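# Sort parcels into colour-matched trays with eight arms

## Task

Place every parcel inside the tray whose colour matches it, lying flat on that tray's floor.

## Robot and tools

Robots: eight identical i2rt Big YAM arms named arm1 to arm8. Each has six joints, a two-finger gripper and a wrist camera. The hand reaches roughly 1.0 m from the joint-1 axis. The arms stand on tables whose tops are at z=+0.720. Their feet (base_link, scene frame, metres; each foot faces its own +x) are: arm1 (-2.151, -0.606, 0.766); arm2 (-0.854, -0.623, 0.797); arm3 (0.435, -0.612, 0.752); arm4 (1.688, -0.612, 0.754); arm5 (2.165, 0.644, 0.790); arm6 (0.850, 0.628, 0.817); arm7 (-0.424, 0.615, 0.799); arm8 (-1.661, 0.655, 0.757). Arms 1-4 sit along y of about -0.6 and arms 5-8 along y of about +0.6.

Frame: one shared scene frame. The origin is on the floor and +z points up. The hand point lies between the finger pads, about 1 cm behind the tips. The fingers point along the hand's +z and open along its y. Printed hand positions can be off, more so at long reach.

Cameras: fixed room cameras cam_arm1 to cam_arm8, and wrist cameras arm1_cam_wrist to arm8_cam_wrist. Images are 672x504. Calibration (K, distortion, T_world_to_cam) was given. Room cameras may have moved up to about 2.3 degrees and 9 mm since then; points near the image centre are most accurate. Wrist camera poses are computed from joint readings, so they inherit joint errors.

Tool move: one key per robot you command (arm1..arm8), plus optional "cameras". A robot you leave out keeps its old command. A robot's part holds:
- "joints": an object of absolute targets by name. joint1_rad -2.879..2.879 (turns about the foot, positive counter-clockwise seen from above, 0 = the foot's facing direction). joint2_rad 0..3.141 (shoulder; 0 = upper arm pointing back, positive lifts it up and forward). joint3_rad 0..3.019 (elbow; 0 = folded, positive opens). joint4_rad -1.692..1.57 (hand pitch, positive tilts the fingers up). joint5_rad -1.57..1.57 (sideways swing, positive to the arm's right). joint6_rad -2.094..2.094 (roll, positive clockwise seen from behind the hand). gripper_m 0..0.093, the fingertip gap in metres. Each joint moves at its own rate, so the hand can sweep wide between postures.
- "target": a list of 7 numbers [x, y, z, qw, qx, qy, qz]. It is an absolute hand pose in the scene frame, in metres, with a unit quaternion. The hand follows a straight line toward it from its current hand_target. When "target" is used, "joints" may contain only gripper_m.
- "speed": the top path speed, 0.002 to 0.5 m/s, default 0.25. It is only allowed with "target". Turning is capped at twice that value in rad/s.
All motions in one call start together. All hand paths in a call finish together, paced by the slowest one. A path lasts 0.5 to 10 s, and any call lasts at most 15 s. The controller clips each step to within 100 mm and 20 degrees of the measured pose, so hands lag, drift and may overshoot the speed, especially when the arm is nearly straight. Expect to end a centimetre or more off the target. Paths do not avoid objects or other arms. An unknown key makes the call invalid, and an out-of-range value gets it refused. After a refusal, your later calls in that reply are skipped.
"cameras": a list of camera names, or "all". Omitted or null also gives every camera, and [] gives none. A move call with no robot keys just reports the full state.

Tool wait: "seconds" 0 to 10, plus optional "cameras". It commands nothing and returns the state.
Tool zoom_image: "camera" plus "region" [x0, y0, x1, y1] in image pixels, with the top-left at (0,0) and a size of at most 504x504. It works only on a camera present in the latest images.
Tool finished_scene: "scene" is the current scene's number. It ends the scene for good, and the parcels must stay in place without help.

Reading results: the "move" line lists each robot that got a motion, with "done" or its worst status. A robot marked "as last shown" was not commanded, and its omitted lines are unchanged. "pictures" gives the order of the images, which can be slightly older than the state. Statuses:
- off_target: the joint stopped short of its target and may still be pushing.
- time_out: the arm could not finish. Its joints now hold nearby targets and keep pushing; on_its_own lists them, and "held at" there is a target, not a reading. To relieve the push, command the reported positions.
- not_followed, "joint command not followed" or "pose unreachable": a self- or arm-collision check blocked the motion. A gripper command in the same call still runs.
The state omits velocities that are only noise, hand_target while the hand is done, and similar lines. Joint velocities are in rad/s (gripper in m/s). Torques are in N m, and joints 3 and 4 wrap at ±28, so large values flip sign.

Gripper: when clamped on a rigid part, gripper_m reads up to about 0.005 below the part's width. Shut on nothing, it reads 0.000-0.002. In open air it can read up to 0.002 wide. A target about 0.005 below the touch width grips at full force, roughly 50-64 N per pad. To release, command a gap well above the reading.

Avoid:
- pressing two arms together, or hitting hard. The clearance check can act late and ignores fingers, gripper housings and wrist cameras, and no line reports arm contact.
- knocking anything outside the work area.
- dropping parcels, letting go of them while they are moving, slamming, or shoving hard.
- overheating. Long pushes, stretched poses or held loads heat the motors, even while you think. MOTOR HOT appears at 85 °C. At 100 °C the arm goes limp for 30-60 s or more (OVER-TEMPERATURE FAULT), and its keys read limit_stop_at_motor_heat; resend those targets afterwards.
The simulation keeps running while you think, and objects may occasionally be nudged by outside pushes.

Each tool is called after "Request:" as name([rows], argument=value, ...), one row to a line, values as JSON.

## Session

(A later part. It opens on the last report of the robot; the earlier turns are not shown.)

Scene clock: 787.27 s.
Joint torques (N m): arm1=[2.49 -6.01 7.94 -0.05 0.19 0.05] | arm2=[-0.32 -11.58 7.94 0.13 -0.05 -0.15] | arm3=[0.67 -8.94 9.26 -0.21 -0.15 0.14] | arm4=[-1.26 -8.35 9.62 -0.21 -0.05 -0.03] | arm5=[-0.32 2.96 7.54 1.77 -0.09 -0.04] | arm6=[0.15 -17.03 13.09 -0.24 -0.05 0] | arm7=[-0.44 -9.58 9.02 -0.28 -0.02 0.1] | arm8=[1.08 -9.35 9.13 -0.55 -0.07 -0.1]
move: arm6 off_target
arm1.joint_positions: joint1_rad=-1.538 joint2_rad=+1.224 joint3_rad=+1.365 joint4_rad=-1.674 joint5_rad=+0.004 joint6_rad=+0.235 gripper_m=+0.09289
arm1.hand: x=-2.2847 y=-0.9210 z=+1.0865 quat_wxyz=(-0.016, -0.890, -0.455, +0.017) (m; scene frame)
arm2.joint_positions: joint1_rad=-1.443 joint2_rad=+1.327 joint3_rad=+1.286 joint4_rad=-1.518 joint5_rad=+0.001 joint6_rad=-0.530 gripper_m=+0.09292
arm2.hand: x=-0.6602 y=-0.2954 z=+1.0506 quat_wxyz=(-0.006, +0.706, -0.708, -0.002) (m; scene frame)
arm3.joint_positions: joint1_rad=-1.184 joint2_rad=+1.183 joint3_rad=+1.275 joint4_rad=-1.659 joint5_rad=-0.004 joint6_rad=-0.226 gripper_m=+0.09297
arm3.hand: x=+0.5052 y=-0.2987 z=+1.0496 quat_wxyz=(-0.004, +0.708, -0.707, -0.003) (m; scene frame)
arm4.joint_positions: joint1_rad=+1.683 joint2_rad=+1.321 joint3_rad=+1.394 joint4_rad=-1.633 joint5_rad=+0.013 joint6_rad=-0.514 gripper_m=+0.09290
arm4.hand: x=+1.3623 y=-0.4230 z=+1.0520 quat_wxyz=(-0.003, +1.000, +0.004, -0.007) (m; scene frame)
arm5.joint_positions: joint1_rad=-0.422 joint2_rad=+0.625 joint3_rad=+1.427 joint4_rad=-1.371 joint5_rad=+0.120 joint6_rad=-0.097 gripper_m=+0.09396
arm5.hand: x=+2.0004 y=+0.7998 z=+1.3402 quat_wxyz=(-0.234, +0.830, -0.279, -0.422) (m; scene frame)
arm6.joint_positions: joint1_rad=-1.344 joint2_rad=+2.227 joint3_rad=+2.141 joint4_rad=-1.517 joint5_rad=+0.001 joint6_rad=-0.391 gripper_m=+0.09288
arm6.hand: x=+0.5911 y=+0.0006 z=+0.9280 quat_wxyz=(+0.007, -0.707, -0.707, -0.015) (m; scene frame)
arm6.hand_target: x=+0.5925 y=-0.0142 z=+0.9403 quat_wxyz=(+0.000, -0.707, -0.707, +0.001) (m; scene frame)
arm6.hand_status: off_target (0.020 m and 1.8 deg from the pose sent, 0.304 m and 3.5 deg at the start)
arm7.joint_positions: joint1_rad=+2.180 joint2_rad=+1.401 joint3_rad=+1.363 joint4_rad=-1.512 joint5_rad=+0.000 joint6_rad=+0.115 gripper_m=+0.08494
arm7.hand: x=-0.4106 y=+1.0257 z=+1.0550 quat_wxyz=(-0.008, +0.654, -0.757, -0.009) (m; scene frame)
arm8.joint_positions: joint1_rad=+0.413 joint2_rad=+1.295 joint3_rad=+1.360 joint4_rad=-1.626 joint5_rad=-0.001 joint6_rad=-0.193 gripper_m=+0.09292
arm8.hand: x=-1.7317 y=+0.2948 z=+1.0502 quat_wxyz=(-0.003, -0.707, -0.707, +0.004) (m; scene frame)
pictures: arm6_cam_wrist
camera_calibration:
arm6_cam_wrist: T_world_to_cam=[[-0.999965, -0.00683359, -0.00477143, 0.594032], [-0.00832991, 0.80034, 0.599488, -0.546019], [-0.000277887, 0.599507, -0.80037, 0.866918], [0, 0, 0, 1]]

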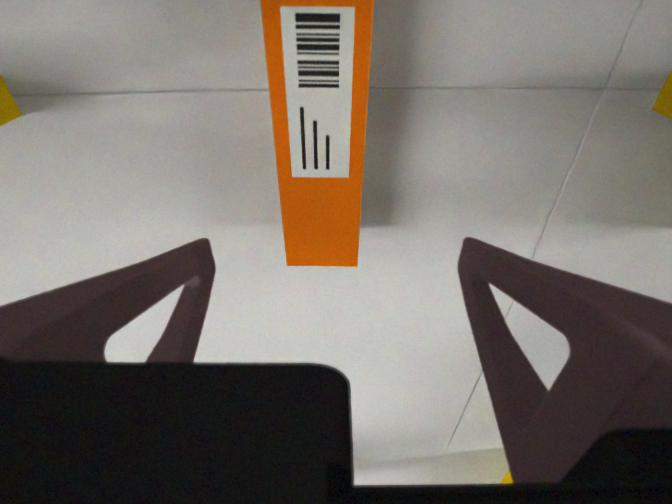

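Request:
move(arm6={"target":[0.604,-0.02,0.76,0,0.7071,0.7071,0],"speed":0.15}, cameras=[])

Request:
move(arm6={"joints":{"gripper_m":0.035}}, cameras=["arm6_cam_wrist"])

Request:
move(arm6={"target":[0.598,-0.015,0.94,0,0.7071,0.7071,0],"speed":0.2}, cameras=[])

Request:
move(arm6={"target":[0.69,0.25,1.05,0,0.7071,0.7071,0],"speed":0.3}, cameras=[])

Scene clock: 798.70 s.
move: arm6 done
arm6.hand_status: done (0.009 m and 0.9 deg from the pose sent, 0.170 m and 1.9 deg at the start)
pictures: none

Scene clock: 799.33 s.
move: arm6 off_target
arm6.joint_status: gripper_m off_target (ended at +0.05956, target +0.03500)
pictures: arm6_cam_wrist
camera_calibration:
arm6_cam_wrist: T_world_to_cam=[[-0.999983, -0.00533679, 0.00229469, 0.595705], [-0.00297646, 0.809913, 0.586542, -0.428332], [-0.00498875, 0.586525, -0.809915, 0.750667], [0, 0, 0, 1]]

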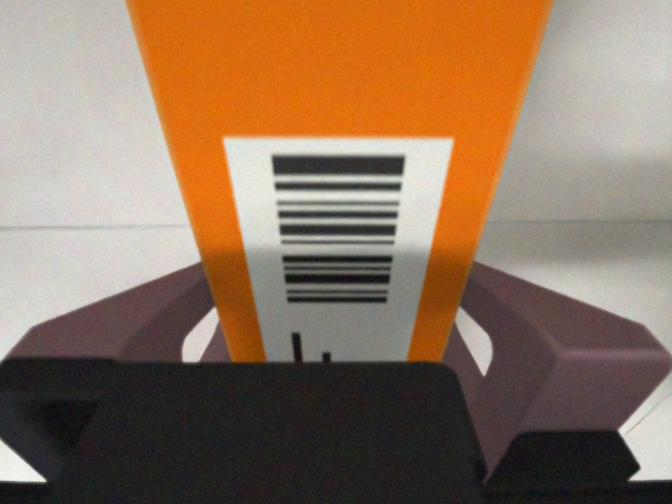

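Scene clock: 801.10 s.
move: arm6 off_target
arm6.hand_status: off_target (0.036 m and 3.7 deg from the pose sent, 0.179 m and 0.8 deg at the start)
pictures: none

Scene clock: 803.00 s.
Joint torques (N m): arm1=[2.2 -6.01 7.84 -0.03 0.21 0.05] | arm2=[-0.32 -11.58 7.95 0.13 -0.05 -0.15] | arm3=[0.56 -8.82 9.28 -0.23 -0.14 0.14] | arm4=[-1.26 -8.35 9.62 -0.21 -0.05 -0.03] | arm5=[-0.79 3.31 7.36 1.78 -0.07 -0.04] | arm6=[-1.44 -9.58 8.66 -0.17 -0.02 -0.19] | arm7=[-0.09 -9.58 9.05 -0.25 -0.02 0.09] | arm8=[1.08 -9.35 9.2 -0.51 -0.06 -0.1]
move: arm6 done
arm1.joint_positions: joint1_rad=-1.538 joint2_rad=+1.224 joint3_rad=+1.365 joint4_rad=-1.674 joint5_rad=+0.004 joint6_rad=+0.235 gripper_m=+0.09289
arm1.hand: x=-2.2847 y=-0.9210 z=+1.0865 quat_wxyz=(-0.016, -0.890, -0.455, +0.017) (m; scene frame)
arm2.joint_positions: joint1_rad=-1.443 joint2_rad=+1.327 joint3_rad=+1.286 joint4_rad=-1.518 joint5_rad=+0.001 joint6_rad=-0.530 gripper_m=+0.09292
arm2.hand: x=-0.6602 y=-0.2954 z=+1.0506 quat_wxyz=(-0.006, +0.706, -0.708, -0.002) (m; scene frame)
arm3.joint_positions: joint1_rad=-1.184 joint2_rad=+1.183 joint3_rad=+1.275 joint4_rad=-1.659 joint5_rad=-0.004 joint6_rad=-0.226 gripper_m=+0.09297
arm3.hand: x=+0.5052 y=-0.2987 z=+1.0496 quat_wxyz=(-0.004, +0.708, -0.707, -0.003) (m; scene frame)
arm4.joint_positions: joint1_rad=+1.683 joint2_rad=+1.321 joint3_rad=+1.394 joint4_rad=-1.633 joint5_rad=+0.013 joint6_rad=-0.514 gripper_m=+0.09290
arm4.hand: x=+1.3623 y=-0.4230 z=+1.0520 quat_wxyz=(-0.003, +1.000, +0.004, -0.007) (m; scene frame)
arm5.joint_positions: joint1_rad=-0.422 joint2_rad=+0.625 joint3_rad=+1.427 joint4_rad=-1.371 joint5_rad=+0.120 joint6_rad=-0.097 gripper_m=+0.09396
arm5.hand: x=+2.0004 y=+0.7998 z=+1.3402 quat_wxyz=(-0.234, +0.830, -0.279, -0.422) (m; scene frame)
arm6.joint_positions: joint1_rad=-1.342 joint2_rad=+1.430 joint3_rad=+1.316 joint4_rad=-1.466 joint5_rad=+0.000 joint6_rad=-0.391 gripper_m=+0.05953
arm6.hand: x=+0.6933 y=+0.2460 z=+1.0430 quat_wxyz=(+0.002, -0.706, -0.708, -0.004) (m; scene frame)
arm6.hand_target: x=+0.6901 y=+0.2500 z=+1.0498 quat_wxyz=(+0.000, -0.707, -0.707, +0.000) (m; scene frame)
arm6.hand_status: done (0.009 m and 0.5 deg from the pose sent, 0.300 m and 3.7 deg at the start)
arm7.joint_positions: joint1_rad=+2.180 joint2_rad=+1.401 joint3_rad=+1.363 joint4_rad=-1.512 joint5_rad=+0.000 joint6_rad=+0.115 gripper_m=+0.08494
arm7.hand: x=-0.4106 y=+1.0257 z=+1.0550 quat_wxyz=(-0.008, +0.654, -0.757, -0.009) (m; scene frame)
arm8.joint_positions: joint1_rad=+0.413 joint2_rad=+1.295 joint3_rad=+1.360 joint4_rad=-1.626 joint5_rad=-0.001 joint6_rad=-0.193 gripper_m=+0.09292
arm8.hand: x=-1.7317 y=+0.2948 z=+1.0502 quat_wxyz=(-0.003, -0.707, -0.707, +0.004) (m; scene frame)
pictures: none

Request:
move(arm6={"joints":{"joint1_rad":0.253,"joint6_rad":-1.4}}, arm5={"joints":{"joint1_rad":0.64,"joint5_rad":0}}, cameras=[])

Request:
move(arm6={"target":[1.25,0.4,1.0,0,0,1,0],"speed":0.3}, cameras=[])

Request:
move(arm6={"target":[1.53,0.37,0.9,0,0,1,0],"speed":0.3}, cameras=["cam_arm6","cam_arm5","arm6_cam_wrist"])

Scene clock: 816.57 s.
move: arm5 done; arm6 done
arm5.joint_status: all done
arm6.joint_status: all done
pictures: none

Scene clock: 819.30 s.
move: arm6 off_target
arm6.hand_status: off_target (0.017 m and 2.3 deg from the pose sent, 0.095 m and 59.2 deg at the start)
pictures: none

Scene clock: 821.80 s.
Joint torques (N m): arm1=[2.37 -6.07 7.92 -0.03 0.21 0.09] | arm2=[-0.32 -11.58 7.94 0.13 -0.05 -0.15] | arm3=[0.38 -8.88 9.28 -0.24 -0.15 0.12] | arm4=[-1.26 -8.29 9.62 -0.21 -0.05 -0.03] | arm5=[-0.21 3.02 7.45 1.87 -0.17 -0.06] | arm6=[-0.09 -18.78 13.22 -0.23 0.07 0] | arm7=[-0.56 -9.52 9.01 -0.25 -0.02 0.1] | arm8=[1.14 -9.76 9.16 -0.55 -0.04 -0.1]
move: arm6 off_target
arm1.joint_positions: joint1_rad=-1.538 joint2_rad=+1.224 joint3_rad=+1.365 joint4_rad=-1.674 joint5_rad=+0.004 joint6_rad=+0.235 gripper_m=+0.09289
arm1.hand: x=-2.2847 y=-0.9210 z=+1.0865 quat_wxyz=(-0.016, -0.890, -0.455, +0.017) (m; scene frame)
arm2.joint_positions: joint1_rad=-1.443 joint2_rad=+1.327 joint3_rad=+1.286 joint4_rad=-1.518 joint5_rad=+0.001 joint6_rad=-0.530 gripper_m=+0.09292
arm2.hand: x=-0.6602 y=-0.2954 z=+1.0506 quat_wxyz=(-0.006, +0.706, -0.708, -0.002) (m; scene frame)
arm3.joint_positions: joint1_rad=-1.184 joint2_rad=+1.183 joint3_rad=+1.275 joint4_rad=-1.659 joint5_rad=-0.004 joint6_rad=-0.226 gripper_m=+0.09297
arm3.hand: x=+0.5052 y=-0.2987 z=+1.0496 quat_wxyz=(-0.004, +0.708, -0.707, -0.003) (m; scene frame)
arm4.joint_positions: joint1_rad=+1.683 joint2_rad=+1.321 joint3_rad=+1.394 joint4_rad=-1.633 joint5_rad=+0.013 joint6_rad=-0.514 gripper_m=+0.09290
arm4.hand: x=+1.3623 y=-0.4230 z=+1.0520 quat_wxyz=(-0.003, +1.000, +0.004, -0.007) (m; scene frame)
arm5.joint_positions: joint1_rad=+0.633 joint2_rad=+0.625 joint3_rad=+1.427 joint4_rad=-1.371 joint5_rad=+0.001 joint6_rad=-0.097 gripper_m=+0.09397
arm5.hand: x=+1.9507 y=+0.5587 z=+1.3379 quat_wxyz=(+0.063, +0.854, +0.205, -0.473) (m; scene frame)
arm6.joint_positions: joint1_rad=+0.249 joint2_rad=+2.376 joint3_rad=+2.294 joint4_rad=-1.528 joint5_rad=-0.002 joint6_rad=-0.372 gripper_m=+0.05958
arm6.hand: x=+1.5152 y=+0.3710 z=+0.8841 quat_wxyz=(+0.018, +0.001, -1.000, -0.008) (m; scene frame)
arm6.hand_target: x=+1.5290 y=+0.3705 z=+0.9001 quat_wxyz=(-0.001, +0.000, -1.000, +0.000) (m; scene frame)
arm6.hand_status: off_target (0.022 m and 2.3 deg from the pose sent, 0.307 m and 2.3 deg at the start)
arm7.joint_positions: joint1_rad=+2.180 joint2_rad=+1.401 joint3_rad=+1.363 joint4_rad=-1.512 joint5_rad=+0.000 joint6_rad=+0.115 gripper_m=+0.08494
arm7.hand: x=-0.4106 y=+1.0257 z=+1.0550 quat_wxyz=(-0.008, +0.654, -0.757, -0.009) (m; scene frame)
arm8.joint_positions: joint1_rad=+0.413 joint2_rad=+1.295 joint3_rad=+1.360 joint4_rad=-1.626 joint5_rad=-0.001 joint6_rad=-0.193 gripper_m=+0.09292
arm8.hand: x=-1.7317 y=+0.2948 z=+1.0502 quat_wxyz=(-0.003, -0.707, -0.707, +0.004) (m; scene frame)
pictures: arm6_cam_wrist, cam_arm5, cam_arm6
camera_calibration:
arm6_cam_wrist: T_world_to_cam=[[0.00949721, -0.99991, -0.00951288, 0.363577], [-0.796769, -0.0133154, 0.604137, 0.683951], [-0.604209, 0.00184195, -0.796823, 1.74364], [0, 0, 0, 1]]

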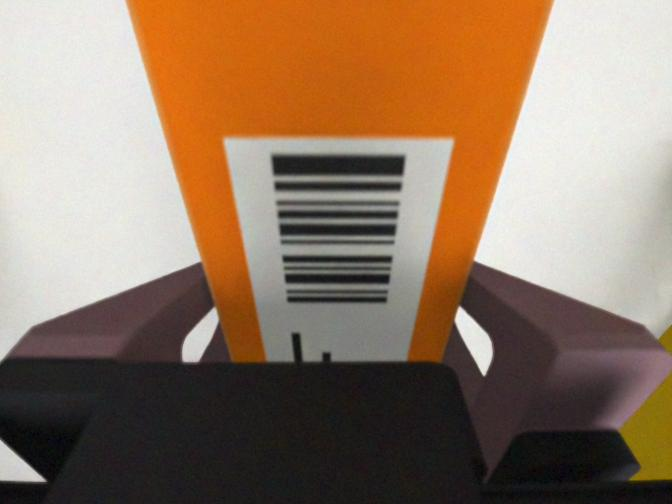

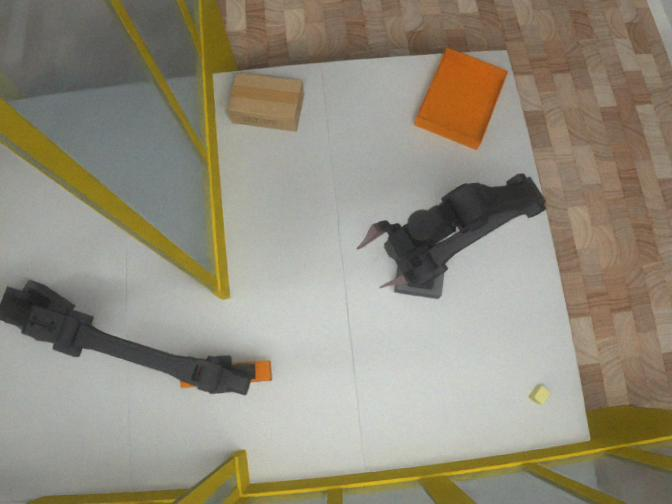

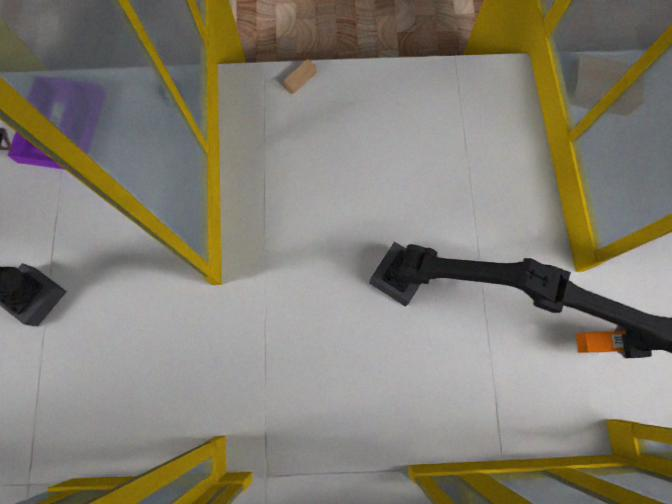

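Request:
move(arm6={"target":[1.535,0.37,0.778,0,0,1,0],"speed":0.15}, cameras=[])

Request:
move(arm6={"target":[1.535,0.37,0.752,0,0,1,0],"speed":0.06}, cameras=[])

Request:
wait(seconds=0.2, cameras=["arm6_cam_wrist"])

Scene clock: 828.87 s.
move: arm6 off_target
arm6.hand_status: off_target (0.011 m and 1.4 deg from the pose sent, 0.108 m and 2.2 deg at the start)
pictures: none

Scene clock: 829.87 s.
move: arm6 off_target
arm6.hand_status: off_target (0.012 m and 0.1 deg from the pose sent, 0.023 m and 1.4 deg at the start)
pictures: none

Scene clock: 830.07 s.
Joint torques (N m): arm1=[2.2 -6.24 7.94 -0.03 0.18 0.07] | arm2=[-0.32 -11.58 7.94 0.13 -0.05 -0.15] | arm3=[0.5 -8.88 9.26 -0.23 -0.15 0.13] | arm4=[-1.26 -8.35 9.61 -0.23 -0.05 -0.03] | arm5=[-0.32 3.14 7.51 1.91 -0.18 -0.04] | arm6=[0.09 -18.67 8.2 0.66 0.04 -0.01] | arm7=[-0.38 -9.35 9.07 -0.25 -0.04 0.09] | arm8=[1.26 -9.52 9.17 -0.54 -0.04 -0.12]
arm1.joint_positions: joint1_rad=-1.538 joint2_rad=+1.224 joint3_rad=+1.365 joint4_rad=-1.674 joint5_rad=+0.004 joint6_rad=+0.235 gripper_m=+0.09289
arm1.hand: x=-2.2847 y=-0.9210 z=+1.0865 quat_wxyz=(-0.016, -0.890, -0.455, +0.017) (m; scene frame)
arm2.joint_positions: joint1_rad=-1.443 joint2_rad=+1.327 joint3_rad=+1.286 joint4_rad=-1.518 joint5_rad=+0.001 joint6_rad=-0.530 gripper_m=+0.09292
arm2.hand: x=-0.6602 y=-0.2954 z=+1.0506 quat_wxyz=(-0.006, +0.706, -0.708, -0.002) (m; scene frame)
arm3.joint_positions: joint1_rad=-1.184 joint2_rad=+1.183 joint3_rad=+1.275 joint4_rad=-1.659 joint5_rad=-0.004 joint6_rad=-0.226 gripper_m=+0.09297
arm3.hand: x=+0.5052 y=-0.2987 z=+1.0496 quat_wxyz=(-0.004, +0.708, -0.707, -0.003) (m; scene frame)
arm4.joint_positions: joint1_rad=+1.683 joint2_rad=+1.321 joint3_rad=+1.394 joint4_rad=-1.633 joint5_rad=+0.013 joint6_rad=-0.514 gripper_m=+0.09290
arm4.hand: x=+1.3623 y=-0.4230 z=+1.0520 quat_wxyz=(-0.003, +1.000, +0.004, -0.007) (m; scene frame)
arm5.joint_positions: joint1_rad=+0.633 joint2_rad=+0.625 joint3_rad=+1.427 joint4_rad=-1.371 joint5_rad=+0.001 joint6_rad=-0.097 gripper_m=+0.09397
arm5.hand: x=+1.9507 y=+0.5587 z=+1.3379 quat_wxyz=(+0.063, +0.854, +0.205, -0.473) (m; scene frame)
arm6.joint_positions: joint1_rad=+0.249 joint2_rad=+2.497 joint3_rad=+2.198 joint4_rad=-1.273 joint5_rad=-0.001 joint6_rad=-0.369 gripper_m=+0.05958
arm6.hand: x=+1.5310 y=+0.3648 z=+0.7620 quat_wxyz=(+0.001, +0.000, -1.000, -0.001) (m; scene frame)
arm6.hand_target: x=+1.5348 y=+0.3701 z=+0.7521 quat_wxyz=(+0.000, +0.000, -1.000, +0.000) (m; scene frame)
arm6.hand_status: off_target (0.012 m and 0.1 deg from the pose sent, 0.023 m and 1.4 deg at the start)
arm7.joint_positions: joint1_rad=+2.180 joint2_rad=+1.401 joint3_rad=+1.363 joint4_rad=-1.512 joint5_rad=+0.000 joint6_rad=+0.115 gripper_m=+0.08494
arm7.hand: x=-0.4106 y=+1.0257 z=+1.0550 quat_wxyz=(-0.008, +0.654, -0.757, -0.009) (m; scene frame)
arm8.joint_positions: joint1_rad=+0.413 joint2_rad=+1.295 joint3_rad=+1.360 joint4_rad=-1.626 joint5_rad=-0.001 joint6_rad=-0.193 gripper_m=+0.09292
arm8.hand: x=-1.7317 y=+0.2948 z=+1.0502 quat_wxyz=(-0.003, -0.707, -0.707, +0.004) (m; scene frame)
wait: 0.20 s; no rest
pictures: arm6_cam_wrist
camera_calibration:
arm6_cam_wrist: T_world_to_cam=[[0.00654171, -0.999966, 0.00501765, 0.349486], [-0.817198, -0.00245403, 0.576352, 0.818737], [-0.57632, -0.00787074, -0.817186, 1.6322], [0, 0, 0, 1]]

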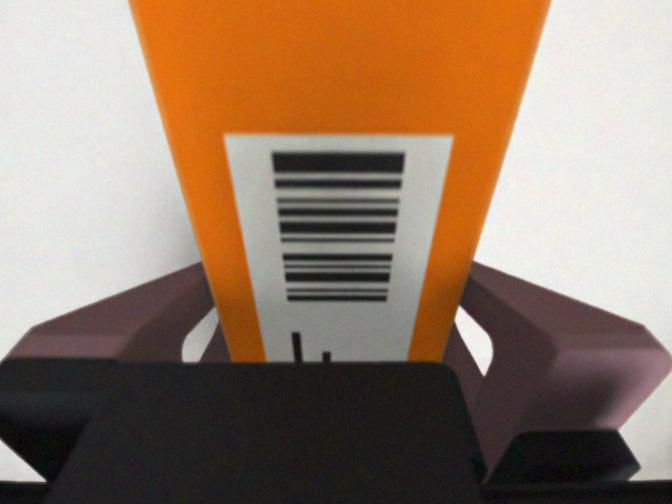

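Request:
move(arm6={"target":[1.535,0.37,0.744,0,0,1,0],"speed":0.06}, cameras=[])

Request:
move(arm6={"joints":{"gripper_m":0.093}}, cameras=[])

Request:
move(arm6={"target":[1.532,0.366,0.92,0,0,1,0],"speed":0.2}, cameras=[])

Request:
move(arm6={"target":[1.18,0.5,1.05,0,0,1,0],"speed":0.35}, arm5={"target":[1.85,0.45,1.0,0,1,0,0],"speed":0.25}, cameras=[])

Request:
move(arm5={"target":[1.525,0.36,0.94,0,1,0,0],"speed":0.3}, cameras=["arm5_cam_wrist","cam_arm5"])

Scene clock: 840.43 s.
move: arm6 off_target
arm6.hand_status: off_target (0.019 m and 0.1 deg from the pose sent, 0.019 m and 0.1 deg at the start)
pictures: none

Scene clock: 841.20 s.
move: arm6 done
arm6.joint_status: all done
pictures: none

Scene clock: 843.07 s.
move: arm6 off_target
arm6.hand_status: off_target (0.026 m and 2.7 deg from the pose sent, 0.169 m and 0.3 deg at the start; pose on its path clipped on 8 of 56 steps)
pictures: none

Scene clock: 846.13 s.
move: arm5 off_target; arm6 done
arm5.hand_status: off_target (0.010 m and 2.1 deg from the pose sent, 0.369 m and 62.6 deg at the start)
arm6.hand_status: done (0.006 m and 0.4 deg from the pose sent, 0.394 m and 2.7 deg at the start)
pictures: none

Scene clock: 848.47 s.
Joint torques (N m): arm1=[2.49 -6.3 7.87 -0.08 0.17 0.09] | arm2=[-0.32 -11.58 7.95 0.13 -0.05 -0.15] | arm3=[0.62 -8.94 9.28 -0.18 -0.14 0.13] | arm4=[-1.26 -8.35 9.62 -0.21 -0.05 -0.03] | arm5=[-1.14 -19.37 10.17 0.03 -0.2 -0.14] | arm6=[-0.67 -7.47 8.53 -0.18 0.03 -0.11] | arm7=[-0.5 -9.29 9.03 -0.27 -0.02 0.09] | arm8=[1.14 -9.41 9.09 -0.53 -0.03 -0.11]
move: arm5 off_target
arm1.joint_positions: joint1_rad=-1.538 joint2_rad=+1.224 joint3_rad=+1.365 joint4_rad=-1.674 joint5_rad=+0.004 joint6_rad=+0.235 gripper_m=+0.09289
arm1.hand: x=-2.2847 y=-0.9210 z=+1.0865 quat_wxyz=(-0.016, -0.890, -0.455, +0.017) (m; scene frame)
arm2.joint_positions: joint1_rad=-1.443 joint2_rad=+1.327 joint3_rad=+1.286 joint4_rad=-1.518 joint5_rad=+0.001 joint6_rad=-0.530 gripper_m=+0.09292
arm2.hand: x=-0.6602 y=-0.2954 z=+1.0506 quat_wxyz=(-0.006, +0.706, -0.708, -0.002) (m; scene frame)
arm3.joint_positions: joint1_rad=-1.184 joint2_rad=+1.183 joint3_rad=+1.275 joint4_rad=-1.659 joint5_rad=-0.004 joint6_rad=-0.226 gripper_m=+0.09297
arm3.hand: x=+0.5052 y=-0.2987 z=+1.0496 quat_wxyz=(-0.004, +0.708, -0.707, -0.003) (m; scene frame)
arm4.joint_positions: joint1_rad=+1.683 joint2_rad=+1.321 joint3_rad=+1.394 joint4_rad=-1.633 joint5_rad=+0.013 joint6_rad=-0.514 gripper_m=+0.09290
arm4.hand: x=+1.3623 y=-0.4230 z=+1.0520 quat_wxyz=(-0.003, +1.000, +0.004, -0.007) (m; scene frame)
arm5.joint_positions: joint1_rad=+0.681 joint2_rad=+2.252 joint3_rad=+2.261 joint4_rad=-1.606 joint5_rad=-0.002 joint6_rad=+0.427 gripper_m=+0.09397
arm5.hand: x=+1.5356 y=+0.3623 z=+0.9260 quat_wxyz=(-0.007, +1.000, -0.003, +0.014) (m; scene frame)
arm5.hand_target: x=+1.5257 y=+0.3603 z=+0.9399 quat_wxyz=(+0.000, +1.000, +0.000, +0.000) (m; scene frame)
arm5.hand_status: off_target (0.018 m and 1.9 deg from the pose sent, 0.348 m and 2.1 deg at the start)
arm6.joint_positions: joint1_rad=+0.249 joint2_rad=+1.280 joint3_rad=+1.177 joint4_rad=-1.474 joint5_rad=-0.001 joint6_rad=-0.368 gripper_m=+0.09288
arm6.hand: x=+1.1830 y=+0.4993 z=+1.0446 quat_wxyz=(+0.003, +0.000, -1.000, -0.001) (m; scene frame)
arm7.joint_positions: joint1_rad=+2.180 joint2_rad=+1.401 joint3_rad=+1.363 joint4_rad=-1.512 joint5_rad=+0.000 joint6_rad=+0.115 gripper_m=+0.08494
arm7.hand: x=-0.4106 y=+1.0257 z=+1.0550 quat_wxyz=(-0.008, +0.654, -0.757, -0.009) (m; scene frame)
arm8.joint_positions: joint1_rad=+0.413 joint2_rad=+1.295 joint3_rad=+1.360 joint4_rad=-1.626 joint5_rad=-0.001 joint6_rad=-0.193 gripper_m=+0.09292
arm8.hand: x=-1.7319 y=+0.2949 z=+1.0502 quat_wxyz=(-0.003, -0.707, -0.707, +0.004) (m; scene frame)
pictures: arm5_cam_wrist, cam_arm5
camera_calibration:
arm5_cam_wrist: T_world_to_cam=[[0.0176082, 0.99963, 0.0207405, -0.407361], [0.80434, -0.0264839, 0.593579, -1.76756], [0.593908, 0.00623057, -0.804509, -0.0451358], [0, 0, 0, 1]]

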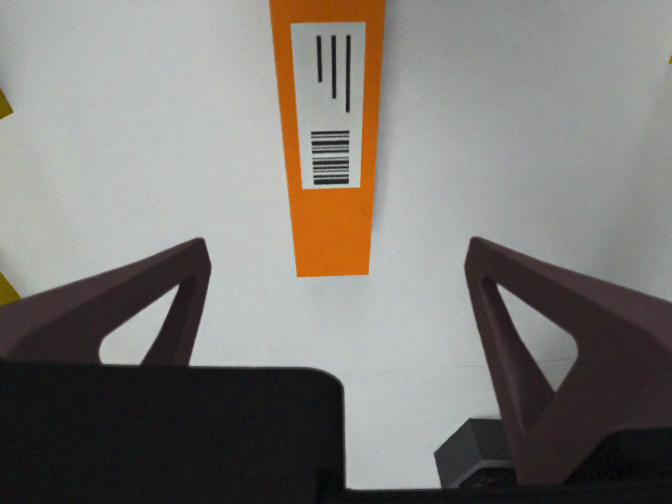

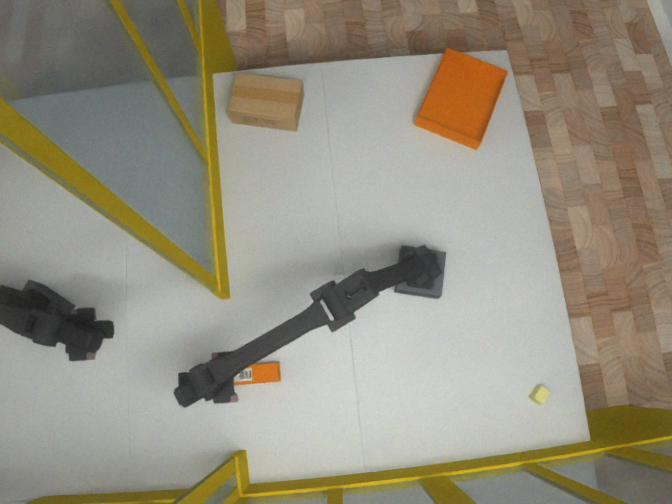

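Request:
move(arm5={"target":[1.527,0.358,0.755,0,1,0,0],"speed":0.15}, cameras=[])

Request:
move(arm5={"joints":{"gripper_m":0.035}}, cameras=["arm5_cam_wrist"])

Request:
move(arm5={"target":[1.53,0.36,0.94,0,1,0,0],"speed":0.2}, cameras=[])

Request:
move(arm5={"target":[1.80,0.49,1.05,0,1,0,0],"speed":0.3}, cameras=[])

Scene clock: 860.57 s.
move: arm5 done
arm5.hand_status: done (0.008 m and 1.3 deg from the pose sent, 0.171 m and 1.9 deg at the start)
pictures: none

Scene clock: 861.23 s.
move: arm5 off_target
arm5.joint_status: gripper_m off_target (ended at +0.05860, target +0.03500)
pictures: arm5_cam_wrist
camera_calibration:
arm5_cam_wrist: T_world_to_cam=[[0.0174047, 0.999753, 0.0138077, -0.397132], [0.809958, -0.0221948, 0.586067, -1.66575], [0.586229, 0.000983375, -0.810145, -0.166038], [0, 0, 0, 1]]

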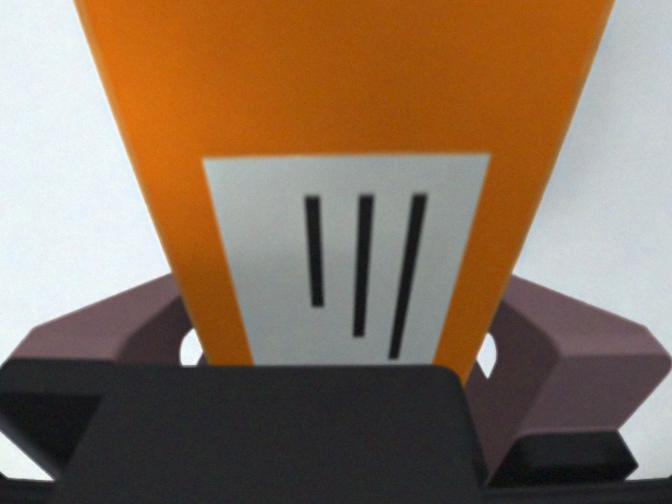

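Scene clock: 863.03 s.
move: arm5 off_target
arm5.hand_status: off_target (0.026 m and 2.7 deg from the pose sent, 0.189 m and 1.3 deg at the start)
pictures: none

Scene clock: 864.97 s.
Joint torques (N m): arm1=[2.2 -6.48 7.88 0.02 0.21 0.08] | arm2=[-0.32 -11.58 7.94 0.13 -0.05 -0.15] | arm3=[0.56 -8.88 9.28 -0.23 -0.13 0.12] | arm4=[-1.26 -8.35 9.62 -0.21 -0.05 -0.03] | arm5=[-1.85 -8.82 7.1 -0.21 -0.08 -0.13] | arm6=[-0.56 -7.47 8.54 -0.17 0.03 -0.11] | arm7=[-0.56 -9.47 9.06 -0.28 -0.04 0.09] | arm8=[1.2 -9.47 9.2 -0.55 -0.06 -0.09]
move: arm5 done
arm1.joint_positions: joint1_rad=-1.538 joint2_rad=+1.224 joint3_rad=+1.365 joint4_rad=-1.674 joint5_rad=+0.004 joint6_rad=+0.235 gripper_m=+0.09289
arm1.hand: x=-2.2847 y=-0.9210 z=+1.0865 quat_wxyz=(-0.016, -0.890, -0.455, +0.017) (m; scene frame)
arm2.joint_positions: joint1_rad=-1.443 joint2_rad=+1.327 joint3_rad=+1.286 joint4_rad=-1.518 joint5_rad=+0.001 joint6_rad=-0.530 gripper_m=+0.09292
arm2.hand: x=-0.6602 y=-0.2954 z=+1.0506 quat_wxyz=(-0.006, +0.706, -0.708, -0.002) (m; scene frame)
arm3.joint_positions: joint1_rad=-1.184 joint2_rad=+1.183 joint3_rad=+1.275 joint4_rad=-1.659 joint5_rad=-0.004 joint6_rad=-0.226 gripper_m=+0.09297
arm3.hand: x=+0.5052 y=-0.2987 z=+1.0496 quat_wxyz=(-0.004, +0.708, -0.707, -0.003) (m; scene frame)
arm4.joint_positions: joint1_rad=+1.683 joint2_rad=+1.321 joint3_rad=+1.394 joint4_rad=-1.633 joint5_rad=+0.013 joint6_rad=-0.514 gripper_m=+0.09290
arm4.hand: x=+1.3623 y=-0.4230 z=+1.0520 quat_wxyz=(-0.003, +1.000, +0.004, -0.007) (m; scene frame)
arm5.joint_positions: joint1_rad=+0.665 joint2_rad=+1.370 joint3_rad=+1.339 joint4_rad=-1.536 joint5_rad=-0.005 joint6_rad=+0.407 gripper_m=+0.05857
arm5.hand: x=+1.8000 y=+0.4869 z=+1.0454 quat_wxyz=(+0.000, +1.000, -0.002, +0.001) (m; scene frame)
arm5.hand_target: x=+1.8000 y=+0.4901 z=+1.0500 quat_wxyz=(+0.000, +1.000, +0.000, +0.000) (m; scene frame)
arm5.hand_status: done (0.006 m and 0.2 deg from the pose sent, 0.317 m and 2.7 deg at the start)
arm6.joint_positions: joint1_rad=+0.249 joint2_rad=+1.280 joint3_rad=+1.177 joint4_rad=-1.474 joint5_rad=-0.001 joint6_rad=-0.368 gripper_m=+0.09288
arm6.hand: x=+1.1830 y=+0.4993 z=+1.0446 quat_wxyz=(+0.003, +0.000, -1.000, -0.001) (m; scene frame)
arm7.joint_positions: joint1_rad=+2.180 joint2_rad=+1.401 joint3_rad=+1.363 joint4_rad=-1.512 joint5_rad=+0.000 joint6_rad=+0.115 gripper_m=+0.08494
arm7.hand: x=-0.4106 y=+1.0257 z=+1.0550 quat_wxyz=(-0.008, +0.654, -0.757, -0.009) (m; scene frame)
arm8.joint_positions: joint1_rad=+0.413 joint2_rad=+1.295 joint3_rad=+1.360 joint4_rad=-1.626 joint5_rad=-0.001 joint6_rad=-0.193 gripper_m=+0.09292
arm8.hand: x=-1.7319 y=+0.2949 z=+1.0502 quat_wxyz=(-0.003, -0.707, -0.707, +0.004) (m; scene frame)
pictures: none

Request:
move(arm5={"joints":{"joint1_rad":-1.20,"joint6_rad":-1.4}}, cameras=["cam_arm5"])

Request:
zoom_image(camera="cam_arm5", region=[380, 20, 540, 180])

Scene clock: 875.47 s.
Joint torques (N m): arm1=[2.49 -6.53 8.02 -0.16 0.19 0.08] | arm2=[-0.32 -11.58 7.94 0.14 -0.05 -0.15] | arm3=[0.5 -9 9.26 -0.2 -0.14 0.12] | arm4=[-1.26 -8.35 9.62 -0.21 -0.05 -0.03] | arm5=[-0.38 -8.88 7.19 -0.02 -0.3 -0.11] | arm6=[-0.62 -7.53 8.54 -0.16 0.04 -0.11] | arm7=[-0.38 -9.29 9.06 -0.24 -0.01 0.08] | arm8=[1.08 -9.52 9.09 -0.54 -0.05 -0.1]
move: arm5 done
arm1, arm2, arm3, arm4, arm6, arm7, arm8: as last shown
arm5.joint_positions: joint1_rad=-1.204 joint2_rad=+1.370 joint3_rad=+1.339 joint4_rad=-1.536 joint5_rad=-0.003 joint6_rad=-1.389 gripper_m=+0.05857
arm5.joint_status: all done
arm5.hand: x=+2.1218 y=+1.0359 z=+1.0499 quat_wxyz=(-0.005, +0.999, -0.038, +0.000) (m; scene frame)
pictures: cam_arm5

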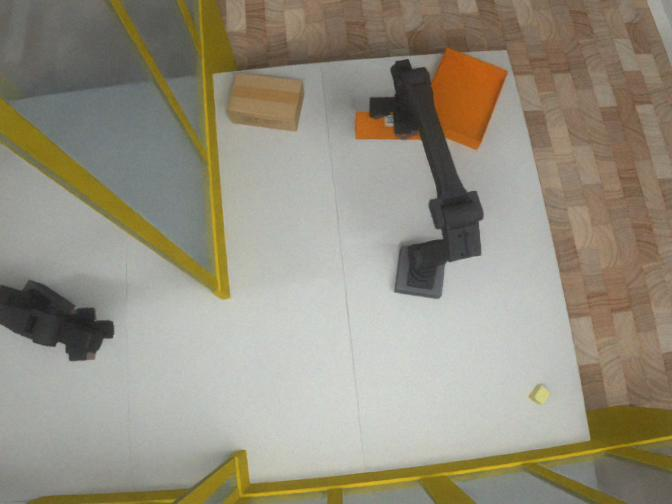

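Scaled by 3.150.

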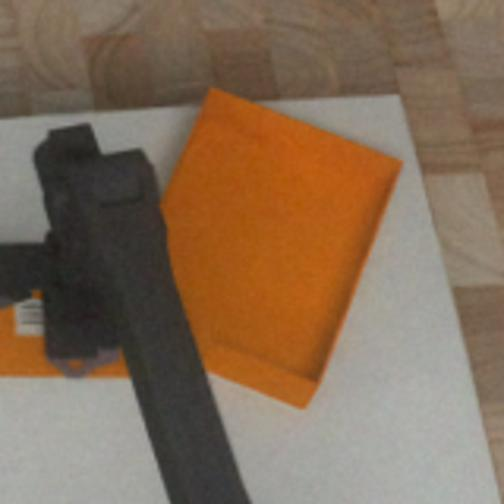

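Request:
move(arm5={"target":[2.424,1.322,0.92,0,-0.509,0.8607,0],"speed":0.3}, cameras=["cam_arm5","arm5_cam_wrist"])

Request:
zoom_image(camera="cam_arm5", region=[380, 20, 540, 180])

Scene clock: 898.43 s.
Joint torques (N m): arm1=[2.37 -6.42 7.98 -0.01 0.21 0.08] | arm2=[-0.32 -11.58 7.94 0.13 -0.06 -0.15] | arm3=[0.56 -8.88 9.26 -0.2 -0.14 0.13] | arm4=[-1.26 -8.35 9.62 -0.21 -0.05 -0.03] | arm5=[-1.26 -20.78 10.4 -0.16 -0.05 0.07] | arm6=[-0.67 -7.53 8.54 -0.18 0.03 -0.11] | arm7=[-0.32 -9.29 9.06 -0.25 -0.01 0.1] | arm8=[1.03 -9.29 9.11 -0.55 -0.05 -0.11]
move: arm5 off_target
arm1, arm2, arm3, arm4, arm6, arm7, arm8: as last shown
arm5.joint_positions: joint1_rad=-1.674 joint2_rad=+2.394 joint3_rad=+2.435 joint4_rad=-1.655 joint5_rad=-0.003 joint6_rad=+0.127 gripper_m=+0.05859
arm5.hand: x=+2.4192 y=+1.3132 z=+0.9035 quat_wxyz=(+0.015, +0.514, -0.858, +0.011) (m; scene frame)
arm5.hand_target: x=+2.4237 y=+1.3212 z=+0.9201 quat_wxyz=(-0.001, +0.509, -0.861, -0.001) (m; scene frame)
arm5.hand_status: off_target (0.019 m and 2.2 deg from the pose sent, 0.436 m and 114.5 deg at the start)
pictures: arm5_cam_wrist, cam_arm5
camera_calibration:
arm5_cam_wrist: T_world_to_cam=[[0.876625, -0.481087, 0.00919968, -1.49622], [-0.38973, -0.698683, 0.59996, 1.32589], [-0.282205, -0.529525, -0.799977, 2.225], [0, 0, 0, 1]]

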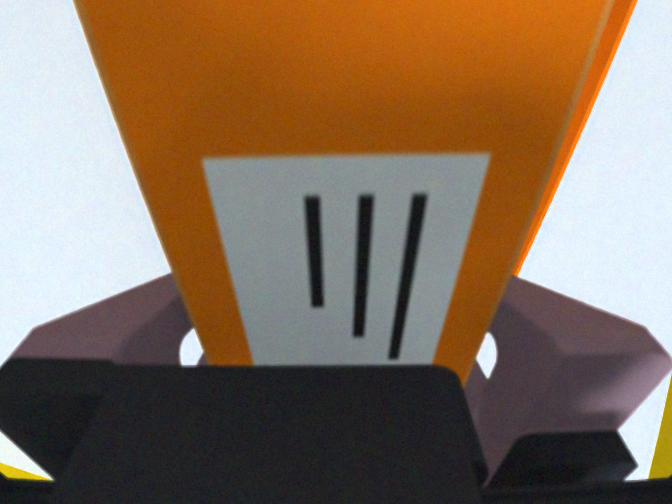

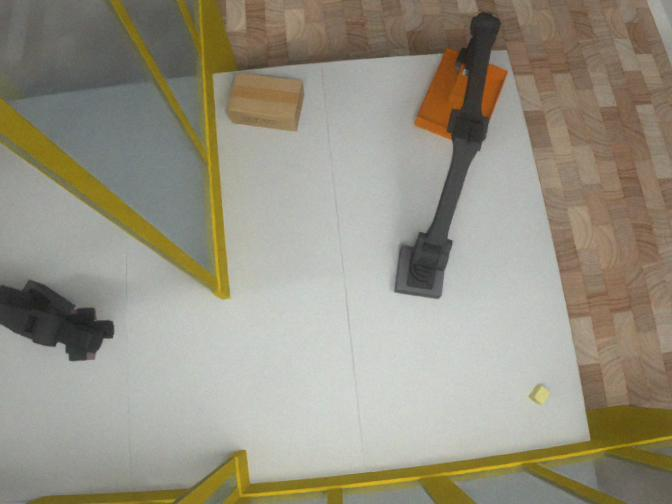

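Scaled by 3.150.

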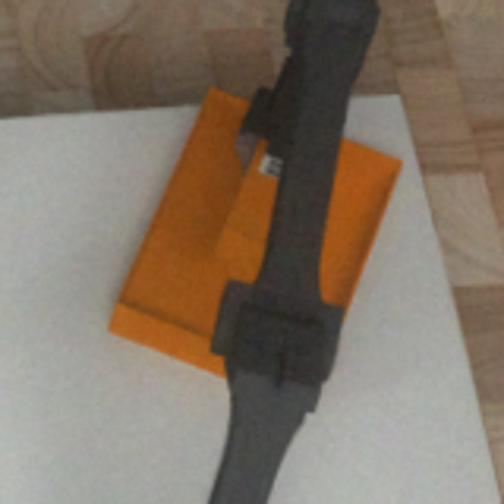

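Request:
move(arm5={"target":[2.427,1.318,0.815,0,-0.509,0.8607,0],"speed":0.15}, cameras=["cam_arm5","arm5_cam_wrist"])

Request:
zoom_image(camera="cam_arm5", region=[380, 20, 540, 180])

Scene clock: 920.80 s.
Joint torques (N m): arm1=[2.37 -5.95 7.98 -0.08 0.17 0.06] | arm2=[-0.32 -11.58 7.95 0.13 -0.05 -0.15] | arm3=[0.5 -8.94 9.26 -0.21 -0.14 0.13] | arm4=[-1.26 -8.35 9.62 -0.23 -0.05 -0.03] | arm5=[-1.26 -21.48 7.13 0.66 -0.09 -0.02] | arm6=[-0.62 -7.47 8.54 -0.17 0.03 -0.1] | arm7=[-0.38 -9.41 9.07 -0.28 -0.02 0.09] | arm8=[1.26 -9.35 9.1 -0.58 -0.04 -0.11]
move: arm5 done
arm1, arm2, arm3, arm4, arm6, arm7, arm8: as last shown
arm5.joint_positions: joint1_rad=-1.674 joint2_rad=+2.414 joint3_rad=+2.224 joint4_rad=-1.412 joint5_rad=-0.003 joint6_rad=+0.127 gripper_m=+0.05859
arm5.hand: x=+2.4198 y=+1.3142 z=+0.8091 quat_wxyz=(+0.010, +0.514, -0.858, +0.007) (m; scene frame)
arm5.hand_target: x=+2.4269 y=+1.3179 z=+0.8151 quat_wxyz=(+0.000, +0.509, -0.861, +0.000) (m; scene frame)
arm5.hand_status: done (0.010 m and 1.6 deg from the pose sent, 0.089 m and 2.2 deg at the start)
pictures: arm5_cam_wrist, cam_arm5
camera_calibration:
arm5_cam_wrist: T_world_to_cam=[[0.876597, -0.481166, 0.00757, -1.49383], [-0.392223, -0.705268, 0.590557, 1.40576], [-0.278817, -0.520649, -0.806961, 2.13595], [0, 0, 0, 1]]

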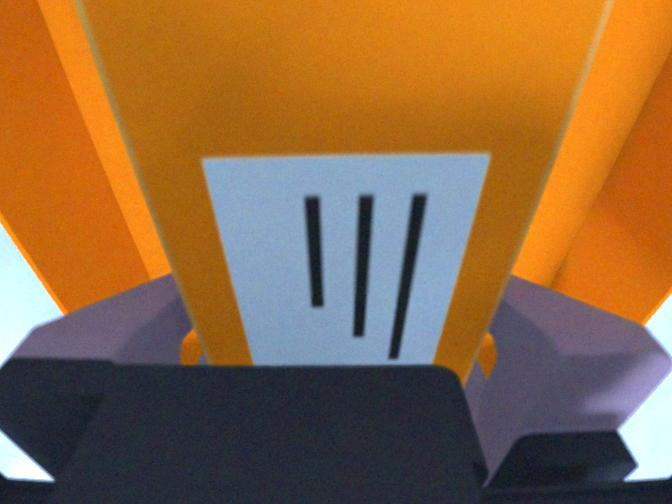

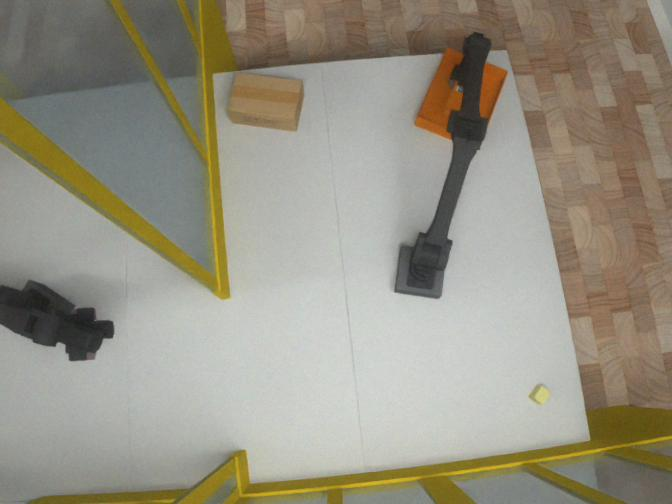

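Scaled by 3.150.

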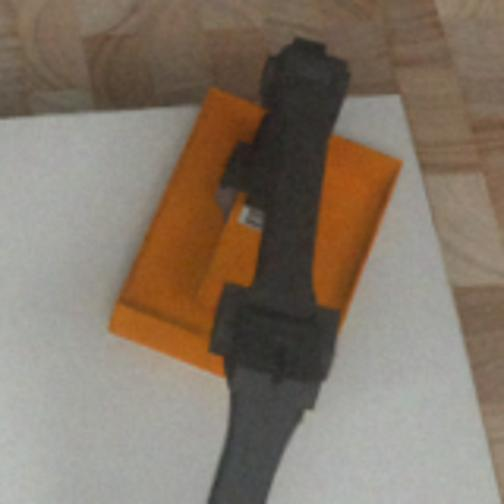

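Request:
move(arm5={"target":[2.433,1.315,0.77,0,-0.509,0.8607,0],"speed":0.08}, cameras=[])

Request:
move(arm5={"target":[2.433,1.315,0.752,0,-0.509,0.8607,0],"speed":0.06}, cameras=["cam_arm5","arm5_cam_wrist"])

Request:
zoom_image(camera="cam_arm5", region=[380, 20, 540, 180])

Scene clock: 938.43 s.
move: arm5 done
arm5.hand_status: done (0.010 m and 1.4 deg from the pose sent, 0.041 m and 1.5 deg at the start)
pictures: none

Scene clock: 939.63 s.
Joint torques (N m): arm1=[2.14 -6.18 8.03 -0.05 0.18 0.07] | arm2=[-0.32 -11.58 7.95 0.13 -0.06 -0.15] | arm3=[0.56 -8.76 9.31 -0.21 -0.14 0.13] | arm4=[-1.26 -8.35 9.62 -0.23 -0.05 -0.03] | arm5=[-1.38 -20.78 6.58 0.83 -0.12 -0.08] | arm6=[-0.62 -7.47 8.54 -0.18 0.04 -0.11] | arm7=[-0.62 -9.52 9.02 -0.25 -0.03 0.09] | arm8=[1.26 -9.29 9.17 -0.51 -0.04 -0.1]
move: arm5 done
arm1.joint_positions: joint1_rad=-1.538 joint2_rad=+1.224 joint3_rad=+1.365 joint4_rad=-1.674 joint5_rad=+0.004 joint6_rad=+0.235 gripper_m=+0.09289
arm1.hand: x=-2.2847 y=-0.9210 z=+1.0865 quat_wxyz=(-0.016, -0.890, -0.455, +0.017) (m; scene frame)
arm2.joint_positions: joint1_rad=-1.443 joint2_rad=+1.327 joint3_rad=+1.286 joint4_rad=-1.518 joint5_rad=+0.001 joint6_rad=-0.530 gripper_m=+0.09292
arm2.hand: x=-0.6602 y=-0.2954 z=+1.0506 quat_wxyz=(-0.006, +0.706, -0.708, -0.002) (m; scene frame)
arm3.joint_positions: joint1_rad=-1.184 joint2_rad=+1.183 joint3_rad=+1.275 joint4_rad=-1.659 joint5_rad=-0.004 joint6_rad=-0.226 gripper_m=+0.09297
arm3.hand: x=+0.5052 y=-0.2987 z=+1.0496 quat_wxyz=(-0.004, +0.708, -0.707, -0.003) (m; scene frame)
arm4.joint_positions: joint1_rad=+1.683 joint2_rad=+1.321 joint3_rad=+1.394 joint4_rad=-1.633 joint5_rad=+0.013 joint6_rad=-0.514 gripper_m=+0.09290
arm4.hand: x=+1.3623 y=-0.4230 z=+1.0520 quat_wxyz=(-0.003, +1.000, +0.004, -0.007) (m; scene frame)
arm5.joint_positions: joint1_rad=-1.683 joint2_rad=+2.455 joint3_rad=+2.157 joint4_rad=-1.290 joint5_rad=-0.001 joint6_rad=+0.127 gripper_m=+0.05859
arm5.hand: x=+2.4273 y=+1.3132 z=+0.7551 quat_wxyz=(+0.004, +0.510, -0.860, +0.003) (m; scene frame)
arm5.hand_target: x=+2.4330 y=+1.3148 z=+0.7521 quat_wxyz=(+0.000, +0.509, -0.861, +0.000) (m; scene frame)
arm5.hand_status: done (0.007 m and 0.6 deg from the pose sent, 0.015 m and 1.4 deg at the start)
arm6.joint_positions: joint1_rad=+0.249 joint2_rad=+1.280 joint3_rad=+1.177 joint4_rad=-1.474 joint5_rad=-0.001 joint6_rad=-0.368 gripper_m=+0.09288
arm6.hand: x=+1.1830 y=+0.4993 z=+1.0446 quat_wxyz=(+0.003, +0.000, -1.000, -0.001) (m; scene frame)
arm7.joint_positions: joint1_rad=+2.180 joint2_rad=+1.401 joint3_rad=+1.363 joint4_rad=-1.512 joint5_rad=+0.000 joint6_rad=+0.115 gripper_m=+0.08494
arm7.hand: x=-0.4106 y=+1.0257 z=+1.0550 quat_wxyz=(-0.008, +0.654, -0.757, -0.009) (m; scene frame)
arm8.joint_positions: joint1_rad=+0.413 joint2_rad=+1.295 joint3_rad=+1.360 joint4_rad=-1.626 joint5_rad=-0.001 joint6_rad=-0.193 gripper_m=+0.09292
arm8.hand: x=-1.7319 y=+0.2949 z=+1.0502 quat_wxyz=(-0.003, -0.707, -0.707, +0.004) (m; scene frame)
pictures: arm5_cam_wrist, cam_arm5
camera_calibration:
arm5_cam_wrist: T_world_to_cam=[[0.871757, -0.489892, 0.00673863, -1.47667], [-0.402692, -0.708616, 0.579399, 1.47809], [-0.279068, -0.507808, -0.815017, 2.08373], [0, 0, 0, 1]]

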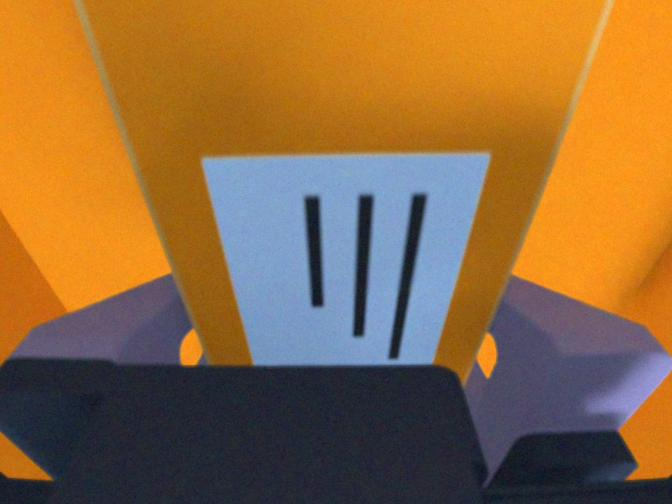

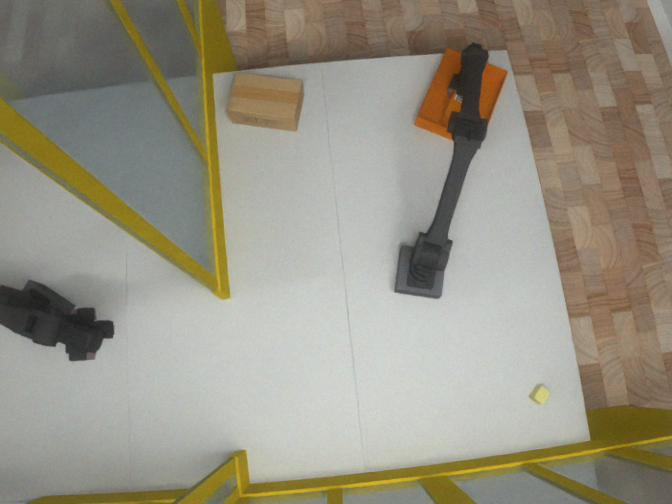

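Scaled by 3.150.

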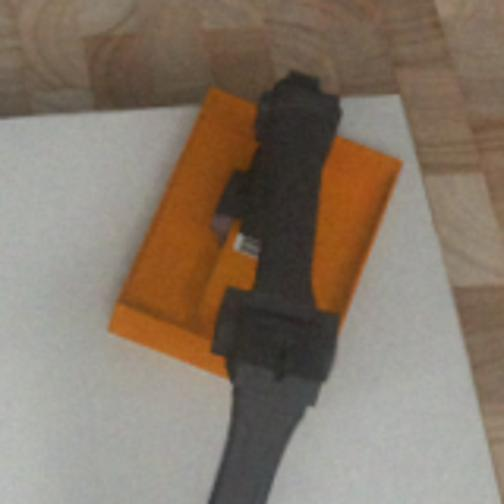

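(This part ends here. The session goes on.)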